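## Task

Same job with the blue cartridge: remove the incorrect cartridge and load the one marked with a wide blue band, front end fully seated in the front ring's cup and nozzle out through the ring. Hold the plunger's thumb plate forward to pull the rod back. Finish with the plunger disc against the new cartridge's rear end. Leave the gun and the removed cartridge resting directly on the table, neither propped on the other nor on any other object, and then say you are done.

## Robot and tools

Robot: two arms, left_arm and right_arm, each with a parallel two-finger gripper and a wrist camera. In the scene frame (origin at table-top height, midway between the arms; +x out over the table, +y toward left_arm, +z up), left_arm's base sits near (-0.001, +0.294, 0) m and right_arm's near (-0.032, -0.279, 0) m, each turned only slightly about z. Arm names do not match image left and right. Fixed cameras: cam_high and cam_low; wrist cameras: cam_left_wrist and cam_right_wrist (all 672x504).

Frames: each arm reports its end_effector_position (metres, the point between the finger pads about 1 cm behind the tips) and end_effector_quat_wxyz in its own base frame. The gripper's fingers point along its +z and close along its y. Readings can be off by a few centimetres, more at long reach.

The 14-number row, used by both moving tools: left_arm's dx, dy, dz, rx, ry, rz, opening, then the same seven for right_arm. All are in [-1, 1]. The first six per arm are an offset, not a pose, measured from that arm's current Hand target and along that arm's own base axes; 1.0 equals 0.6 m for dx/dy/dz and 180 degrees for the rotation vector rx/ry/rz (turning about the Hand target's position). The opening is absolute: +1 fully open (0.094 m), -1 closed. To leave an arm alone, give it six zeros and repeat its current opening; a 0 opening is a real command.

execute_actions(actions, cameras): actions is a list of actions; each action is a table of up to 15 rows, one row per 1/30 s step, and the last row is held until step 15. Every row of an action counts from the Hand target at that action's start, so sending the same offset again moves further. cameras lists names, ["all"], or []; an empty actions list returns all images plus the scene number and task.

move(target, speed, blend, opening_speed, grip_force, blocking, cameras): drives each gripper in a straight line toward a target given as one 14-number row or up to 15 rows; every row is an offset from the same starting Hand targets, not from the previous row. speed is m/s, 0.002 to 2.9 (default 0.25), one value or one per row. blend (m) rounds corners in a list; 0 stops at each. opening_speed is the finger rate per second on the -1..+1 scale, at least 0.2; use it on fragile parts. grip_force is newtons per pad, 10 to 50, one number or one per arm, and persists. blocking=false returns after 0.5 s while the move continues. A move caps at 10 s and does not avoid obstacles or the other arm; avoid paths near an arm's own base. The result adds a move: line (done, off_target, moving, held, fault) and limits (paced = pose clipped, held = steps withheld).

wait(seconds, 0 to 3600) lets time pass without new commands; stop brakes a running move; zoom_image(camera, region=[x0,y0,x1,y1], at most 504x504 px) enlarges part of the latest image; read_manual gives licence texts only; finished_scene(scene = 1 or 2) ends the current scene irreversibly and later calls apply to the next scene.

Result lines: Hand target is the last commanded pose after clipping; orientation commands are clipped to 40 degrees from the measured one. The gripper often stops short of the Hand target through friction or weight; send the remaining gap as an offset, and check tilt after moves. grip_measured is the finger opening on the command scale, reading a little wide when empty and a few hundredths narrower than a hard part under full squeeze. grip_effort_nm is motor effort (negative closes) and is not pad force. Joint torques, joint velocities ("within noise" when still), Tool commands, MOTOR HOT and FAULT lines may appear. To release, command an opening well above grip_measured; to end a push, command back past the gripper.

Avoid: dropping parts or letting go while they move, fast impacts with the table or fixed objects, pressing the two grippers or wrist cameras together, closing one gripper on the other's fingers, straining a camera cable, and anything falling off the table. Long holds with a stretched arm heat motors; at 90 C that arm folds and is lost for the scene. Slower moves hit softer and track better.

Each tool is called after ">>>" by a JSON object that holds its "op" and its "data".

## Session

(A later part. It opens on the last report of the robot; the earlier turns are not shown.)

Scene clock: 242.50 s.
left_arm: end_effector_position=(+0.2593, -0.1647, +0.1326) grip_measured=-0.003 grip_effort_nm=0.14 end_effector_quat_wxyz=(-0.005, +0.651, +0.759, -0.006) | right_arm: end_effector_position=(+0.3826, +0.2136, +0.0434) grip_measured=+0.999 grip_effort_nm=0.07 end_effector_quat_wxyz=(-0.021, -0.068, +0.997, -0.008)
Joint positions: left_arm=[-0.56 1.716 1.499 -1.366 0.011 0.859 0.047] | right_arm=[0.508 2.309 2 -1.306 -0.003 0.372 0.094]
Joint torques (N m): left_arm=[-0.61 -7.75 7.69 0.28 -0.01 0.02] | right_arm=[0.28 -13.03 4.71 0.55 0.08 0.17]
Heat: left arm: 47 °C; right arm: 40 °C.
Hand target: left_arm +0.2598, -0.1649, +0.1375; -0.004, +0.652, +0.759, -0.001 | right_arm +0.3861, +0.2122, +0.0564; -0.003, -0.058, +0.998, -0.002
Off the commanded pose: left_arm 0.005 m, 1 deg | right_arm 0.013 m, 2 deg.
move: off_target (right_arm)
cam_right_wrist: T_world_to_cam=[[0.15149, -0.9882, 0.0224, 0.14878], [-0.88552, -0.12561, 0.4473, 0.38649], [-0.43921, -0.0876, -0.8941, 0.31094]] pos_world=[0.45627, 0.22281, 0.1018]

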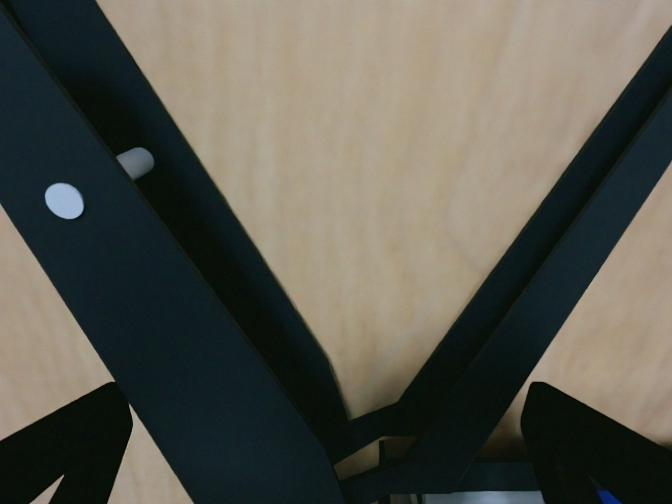

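>>> {"op": "move", "data": {"target": [[0,0,0,0,0,0,0, -0.014,0.0,0.005,0,0,0.004,1],[0,0,0,0,0,0,0, -0.014,0.0,-0.047,0,0,0.004,1]], "speed": 0.1, "cameras": ["cam_right_wrist"]}}

Scene clock: 244.30 s.
left_arm: end_effector_position=(+0.2593, -0.1647, +0.1326) grip_measured=-0.003 grip_effort_nm=0.15 end_effector_quat_wxyz=(-0.005, +0.651, +0.759, -0.006) | right_arm: end_effector_position=(+0.3766, +0.2115, +0.0234) grip_measured=+0.999 grip_effort_nm=0.07 end_effector_quat_wxyz=(-0.013, -0.069, +0.998, -0.003)
Joint positions: left_arm=[-0.56 1.716 1.499 -1.366 0.011 0.859 0.047] | right_arm=[0.51 2.271 1.855 -1.181 -0.005 0.372 0.094]
Joint torques (N m): left_arm=[-0.58 -7.75 7.66 0.3 -0.01 0.04] | right_arm=[0.77 -11.34 4.67 0.6 0.09 0.14]
Heat: left arm: 47 °C; right arm: 41 °C.
Hand target: left_arm +0.2598, -0.1649, +0.1375; -0.004, +0.652, +0.759, -0.001 | right_arm +0.3777, +0.2121, +0.0282; -0.003, -0.064, +0.998, -0.002
Off the commanded pose: left_arm 0.005 m, 1 deg | right_arm 0.005 m, 1 deg.
move: done
cam_right_wrist: T_world_to_cam=[[0.15302, -0.98812, 0.0144, 0.14767], [-0.8923, -0.13189, 0.43175, 0.39412], [-0.42472, -0.07892, -0.90188, 0.28313]] pos_world=[0.44932, 0.22024, 0.08306]

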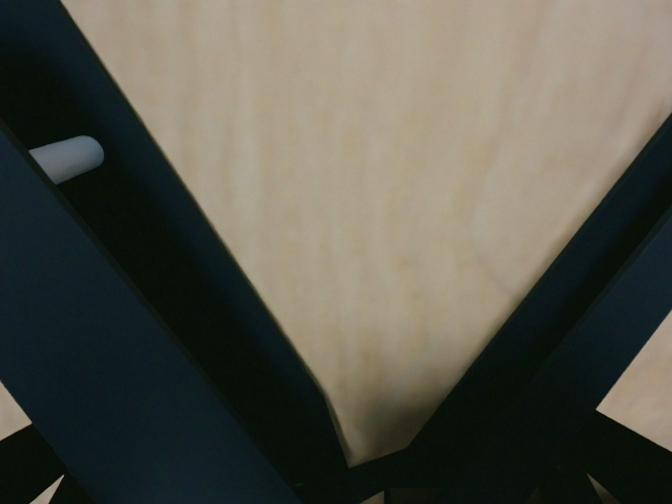

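>>> {"op": "move", "data": {"target": [0,0,0,0,0,0,0, -0.003,0.0145,0.006,0,0,0.08,0.25], "speed": 0.03, "opening_speed": 0.6, "cameras": ["cam_high","cam_low"]}}

>>> {"op": "zoom_image", "data": {"camera": "cam_high", "region": [310, 155, 410, 255]}}

>>> {"op": "zoom_image", "data": {"camera": "cam_low", "region": [265, 285, 365, 335]}}

Scene clock: 249.13 s.
left_arm: end_effector_position=(+0.2593, -0.1647, +0.1326) grip_measured=-0.003 grip_effort_nm=0.14 end_effector_quat_wxyz=(-0.005, +0.651, +0.759, -0.006) | right_arm: end_effector_position=(+0.3745, +0.2209, +0.0234) grip_measured=+0.514 grip_effort_nm=-1.03 end_effector_quat_wxyz=(-0.007, -0.174, +0.985, +0.000)
Joint positions: left_arm=[-0.56 1.716 1.499 -1.366 0.011 0.859 0.047] | right_arm=[0.531 2.271 1.855 -1.169 -0.004 0.182 0.071]
Joint torques (N m): left_arm=[-0.58 -7.71 7.69 0.29 -0.02 0.01] | right_arm=[0.75 -10.8 6.89 0.29 0.1 -0.32]
Heat: left arm: 46 °C; right arm: 41 °C.
Hand target: left_arm +0.2598, -0.1649, +0.1375; -0.004, +0.652, +0.759, -0.001 | right_arm +0.3758, +0.2208, +0.0318; -0.002, -0.189, +0.982, -0.003
Off the commanded pose: left_arm 0.005 m, 1 deg | right_arm 0.009 m, 2 deg.
move: done

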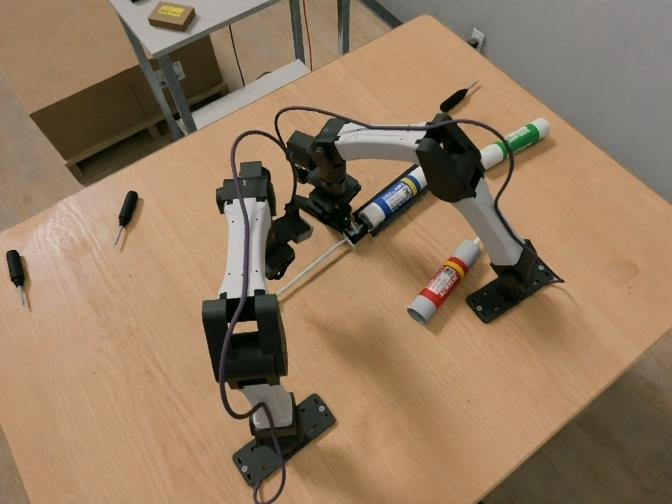

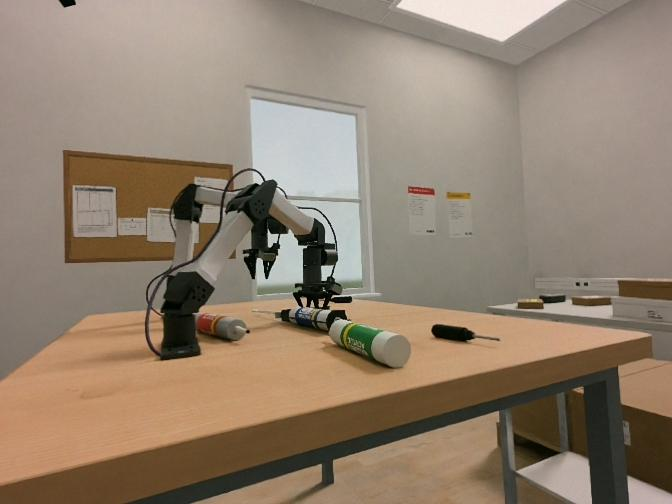

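Scaled by 5.040 from the camera's image (finer frame: 960x720).

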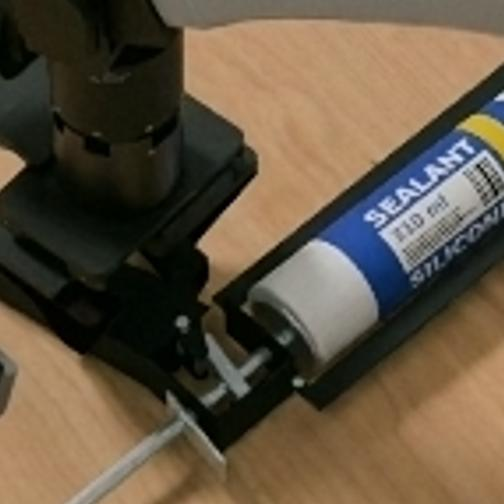

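Scaled by 5.040 from the camera's image (finer frame: 960x720).

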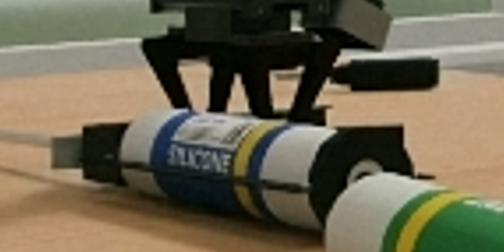

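>>> {"op": "move", "data": {"target": [[0,0,0,0,0,0,0, 0,0,0,0,0,0,1],[0,0,0,0,0,0,0, 0,0,0.14,0,0,0,1]], "speed": 0.2, "opening_speed": 1.2, "cameras": ["cam_low","cam_right_wrist"]}}

>>> {"op": "zoom_image", "data": {"camera": "cam_right_wrist", "region": [230, 300, 430, 480]}}

>>> {"op": "zoom_image", "data": {"camera": "cam_low", "region": [305, 295, 355, 335]}}

Scene clock: 251.53 s.
left_arm: end_effector_position=(+0.2593, -0.1647, +0.1326) grip_measured=-0.003 grip_effort_nm=0.15 end_effector_quat_wxyz=(-0.005, +0.651, +0.759, -0.006) | right_arm: end_effector_position=(+0.3737, +0.2187, +0.1083) grip_measured=+0.999 grip_effort_nm=0.07 end_effector_quat_wxyz=(-0.011, -0.181, +0.983, -0.005)
Joint positions: left_arm=[-0.56 1.716 1.499 -1.366 0.011 0.859 0.047] | right_arm=[0.53 2.271 2.193 -1.517 0.002 0.167 0.094]
Joint torques (N m): left_arm=[-0.57 -7.76 7.64 0.29 -0.01 0.03] | right_arm=[0.77 -10.1 7.61 0.39 0.03 -0.15]
Heat: left arm: 45 °C; right arm: 41 °C.
Hand target: left_arm +0.2598, -0.1649, +0.1375; -0.004, +0.652, +0.759, -0.001 | right_arm +0.3759, +0.2208, +0.1157; -0.002, -0.189, +0.982, -0.003
Off the commanded pose: left_arm 0.005 m, 1 deg | right_arm 0.008 m, 1 deg.
move: done
cam_right_wrist: T_world_to_cam=[[0.37045, -0.92872, 0.0158, 0.05951], [-0.84133, -0.32828, 0.42941, 0.37999], [-0.39362, -0.17236, -0.90297, 0.36787]] pos_world=[0.44245, 0.24342, 0.16806]

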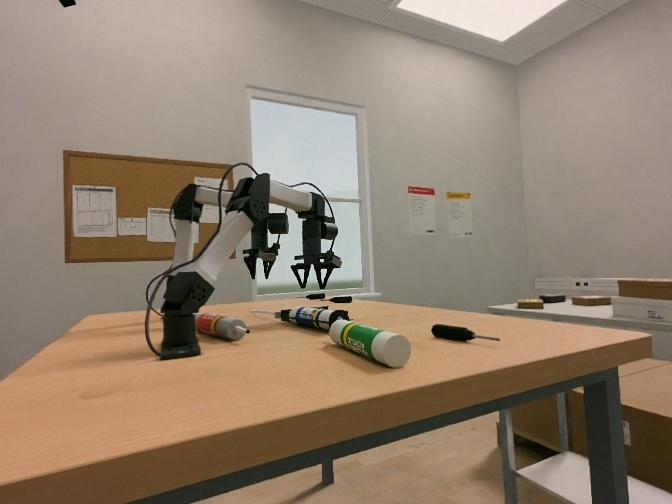

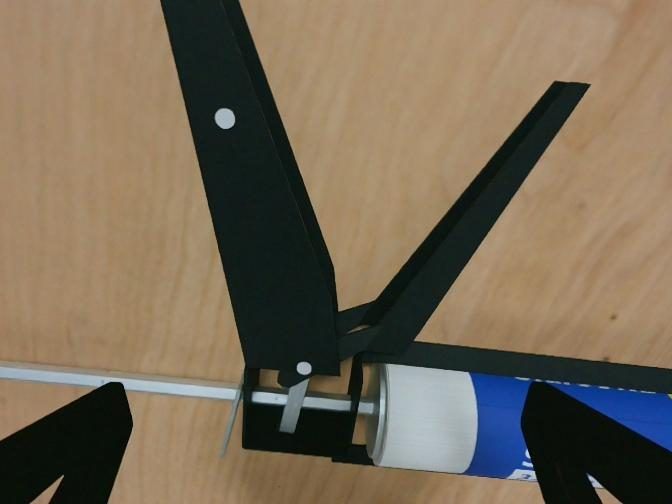

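Scaled by 2.520 from the camera's image (finer frame: 960x720).

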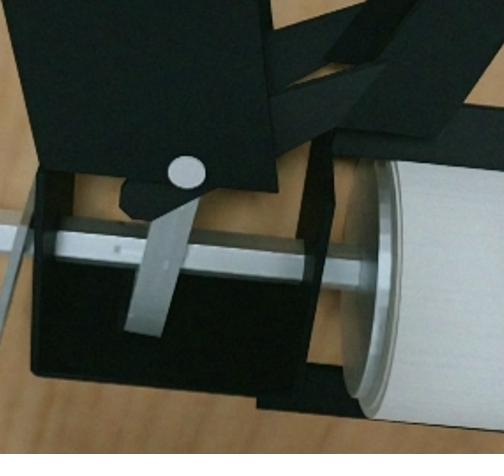

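Scaled by 10.080 from the camera's image (finer frame: 960x720).

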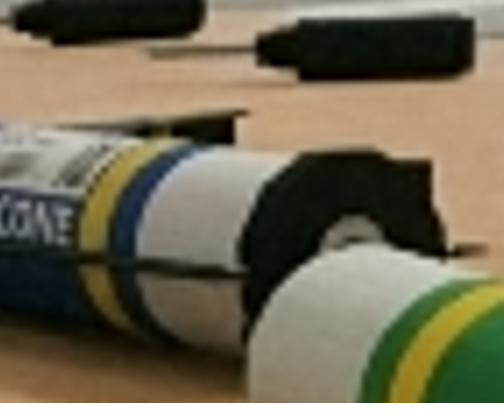

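>>> {"op": "move", "data": {"target": [0,0,0,0,0,0,0, -0.003,-0.49,0.015,0,0,0.436,0.3], "speed": 0.5, "cameras": ["cam_low","cam_right_wrist"]}}

>>> {"op": "zoom_image", "data": {"camera": "cam_right_wrist", "region": [220, 140, 460, 320]}}

Scene clock: 254.47 s.
left_arm: end_effector_position=(+0.2593, -0.1647, +0.1326) grip_measured=-0.003 grip_effort_nm=0.14 end_effector_quat_wxyz=(-0.005, +0.651, +0.759, -0.006) | right_arm: end_effector_position=(+0.3676, -0.0738, +0.1142) grip_measured=+0.302 grip_effort_nm=-0.08 end_effector_quat_wxyz=(+0.015, +0.762, -0.647, -0.011)
Joint positions: left_arm=[-0.56 1.716 1.499 -1.366 0.011 0.859 0.047] | right_arm=[-0.191 2.005 1.8 -1.399 0.015 -1.924 0.061]
Joint torques (N m): left_arm=[-0.58 -7.73 7.69 0.29 -0.01 0.04] | right_arm=[0.39 -9.22 7.49 0.36 -0.15 -0.15]
Heat: left arm: 45 °C; right arm: 41 °C.
Hand target: left_arm +0.2598, -0.1649, +0.1375; -0.004, +0.652, +0.759, -0.001 | right_arm +0.3741, -0.0733, +0.1248; +0.000, +0.767, -0.641, +0.004
Off the commanded pose: left_arm 0.005 m, 1 deg | right_arm 0.012 m, 2 deg.
move: off_target (right_arm)
cam_right_wrist: T_world_to_cam=[[0.98383, 0.17715, -0.02644, -0.34889], [0.17228, -0.89558, 0.41018, -0.13596], [0.04899, -0.40811, -0.91162, 0.14131]] pos_world=[0.35975, -0.00229, 0.17537]

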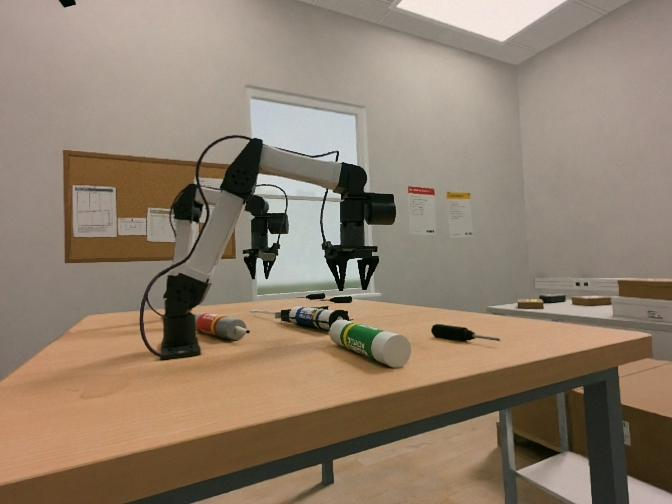

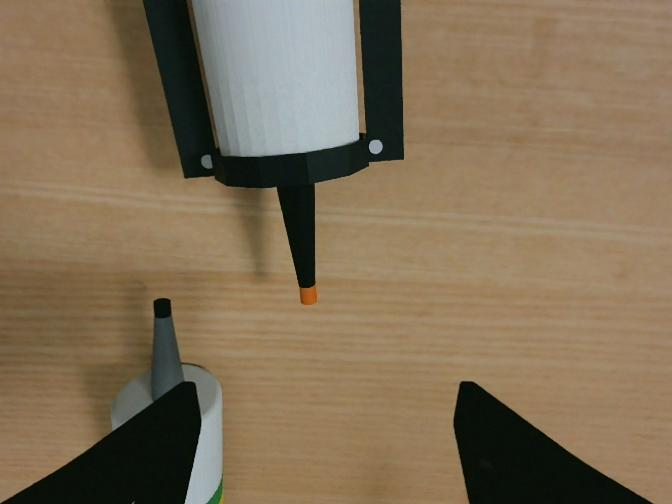

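Scaled by 2.100 from the camera's image (finer frame: 960x720).

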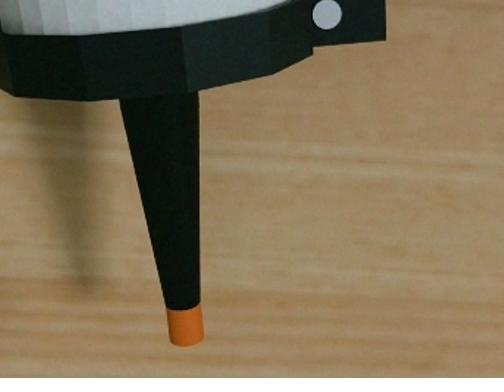

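>>> {"op": "zoom_image", "data": {"camera": "cam_right_wrist", "region": [170, 80, 420, 210]}}

Scaled by 2.016 from the camera's image (finer frame: 960x720).

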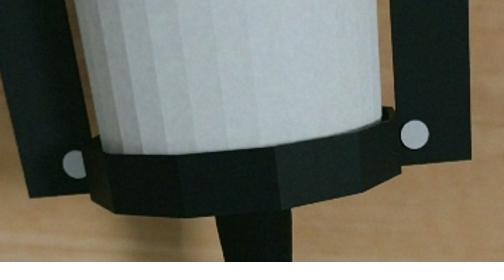

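>>> {"op": "move", "data": {"target": [0,0,0,0,0,0,0, -0.03,0.13,0.0,0,0,0.016,0.3], "speed": 0.4, "cameras": ["cam_right_wrist"]}}

>>> {"op": "zoom_image", "data": {"camera": "cam_right_wrist", "region": [220, 200, 440, 420]}}

Scene clock: 256.37 s.
left_arm: end_effector_position=(+0.2593, -0.1647, +0.1326) grip_measured=-0.003 grip_effort_nm=0.14 end_effector_quat_wxyz=(-0.005, +0.651, +0.759, -0.006) | right_arm: end_effector_position=(+0.3573, +0.0062, +0.1191) grip_measured=+0.302 grip_effort_nm=-0.08 end_effector_quat_wxyz=(+0.007, +0.789, -0.615, -0.005)
Joint positions: left_arm=[-0.56 1.716 1.499 -1.366 0.011 0.859 0.047] | right_arm=[0.02 1.917 1.697 -1.369 0.005 -1.797 0.061]
Joint torques (N m): left_arm=[-0.57 -7.72 7.65 0.29 -0.01 0.03] | right_arm=[0.31 -9.59 4.45 0.49 -0.05 0.15]
Heat: left arm: 45 °C; right arm: 42 °C.
Hand target: left_arm +0.2598, -0.1649, +0.1375; -0.004, +0.652, +0.759, -0.001 | right_arm +0.3561, +0.0048, +0.1248; +0.000, +0.783, -0.622, +0.004
Off the commanded pose: left_arm 0.005 m, 1 deg | right_arm 0.006 m, 2 deg.
move: done
cam_right_wrist: T_world_to_cam=[[0.96586, 0.25895, -0.00812, -0.34911], [0.23957, -0.88079, 0.40842, -0.08854], [0.09861, -0.39642, -0.91276, 0.16134]] pos_world=[0.34249, 0.07638, 0.18059]

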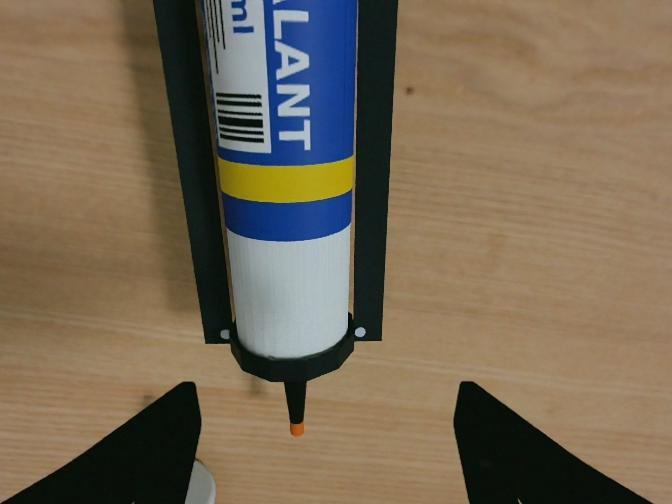

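Scaled by 2.291 from the camera's image (finer frame: 960x720).

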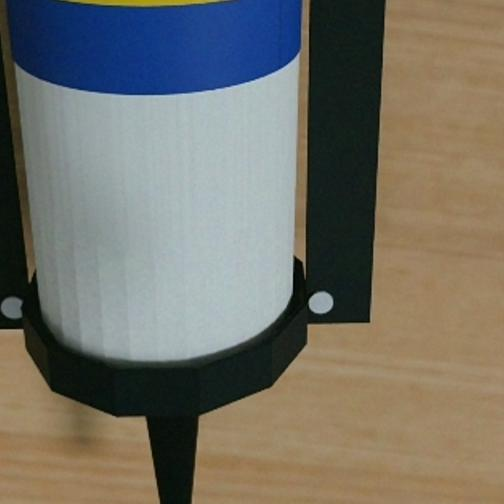

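>>> {"op": "move", "data": {"target": [0,0,0,0,0,0,0, -0.07,-0.34,0.0,0,0,-0.13,0.3], "speed": 0.5, "cameras": ["cam_right_wrist"]}}

Scene clock: 258.37 s.
left_arm: end_effector_position=(+0.2593, -0.1647, +0.1326) grip_measured=-0.003 grip_effort_nm=0.14 end_effector_quat_wxyz=(-0.005, +0.651, +0.759, -0.006) | right_arm: end_effector_position=(+0.3092, -0.1993, +0.1208) grip_measured=+0.302 grip_effort_nm=-0.08 end_effector_quat_wxyz=(-0.005, -0.633, +0.774, -0.001)
Joint positions: left_arm=[-0.56 1.716 1.499 -1.366 0.011 0.859 0.047] | right_arm=[-0.567 1.942 1.739 -1.368 0.011 -1.938 0.061]
Joint torques (N m): left_arm=[-0.62 -7.73 7.65 0.3 -0.02 0.04] | right_arm=[0.73 -7.15 7.94 0.3 -0.11 -0.19]
Heat: left arm: 45 °C; right arm: 41 °C.
Hand target: left_arm +0.2598, -0.1649, +0.1375; -0.004, +0.652, +0.759, -0.001 | right_arm +0.3141, -0.1992, +0.1248; -0.001, -0.641, +0.768, -0.004
Off the commanded pose: left_arm 0.005 m, 1 deg | right_arm 0.006 m, 1 deg.
move: done
cam_right_wrist: T_world_to_cam=[[0.98296, -0.18372, 0.00527, -0.34453], [-0.16914, -0.89302, 0.41703, -0.13575], [-0.07191, -0.41082, -0.90888, 0.13555]] pos_world=[0.32545, -0.12884, 0.18163]

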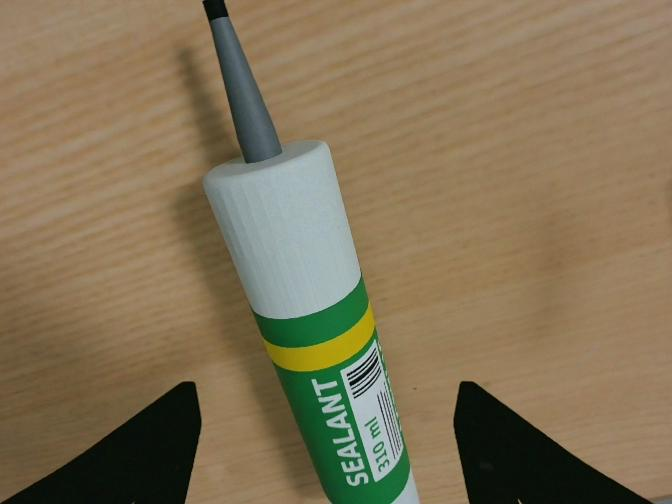

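>>> {"op": "finished_scene", "data": {"scene": 2}}

The scene is finished: the task was done.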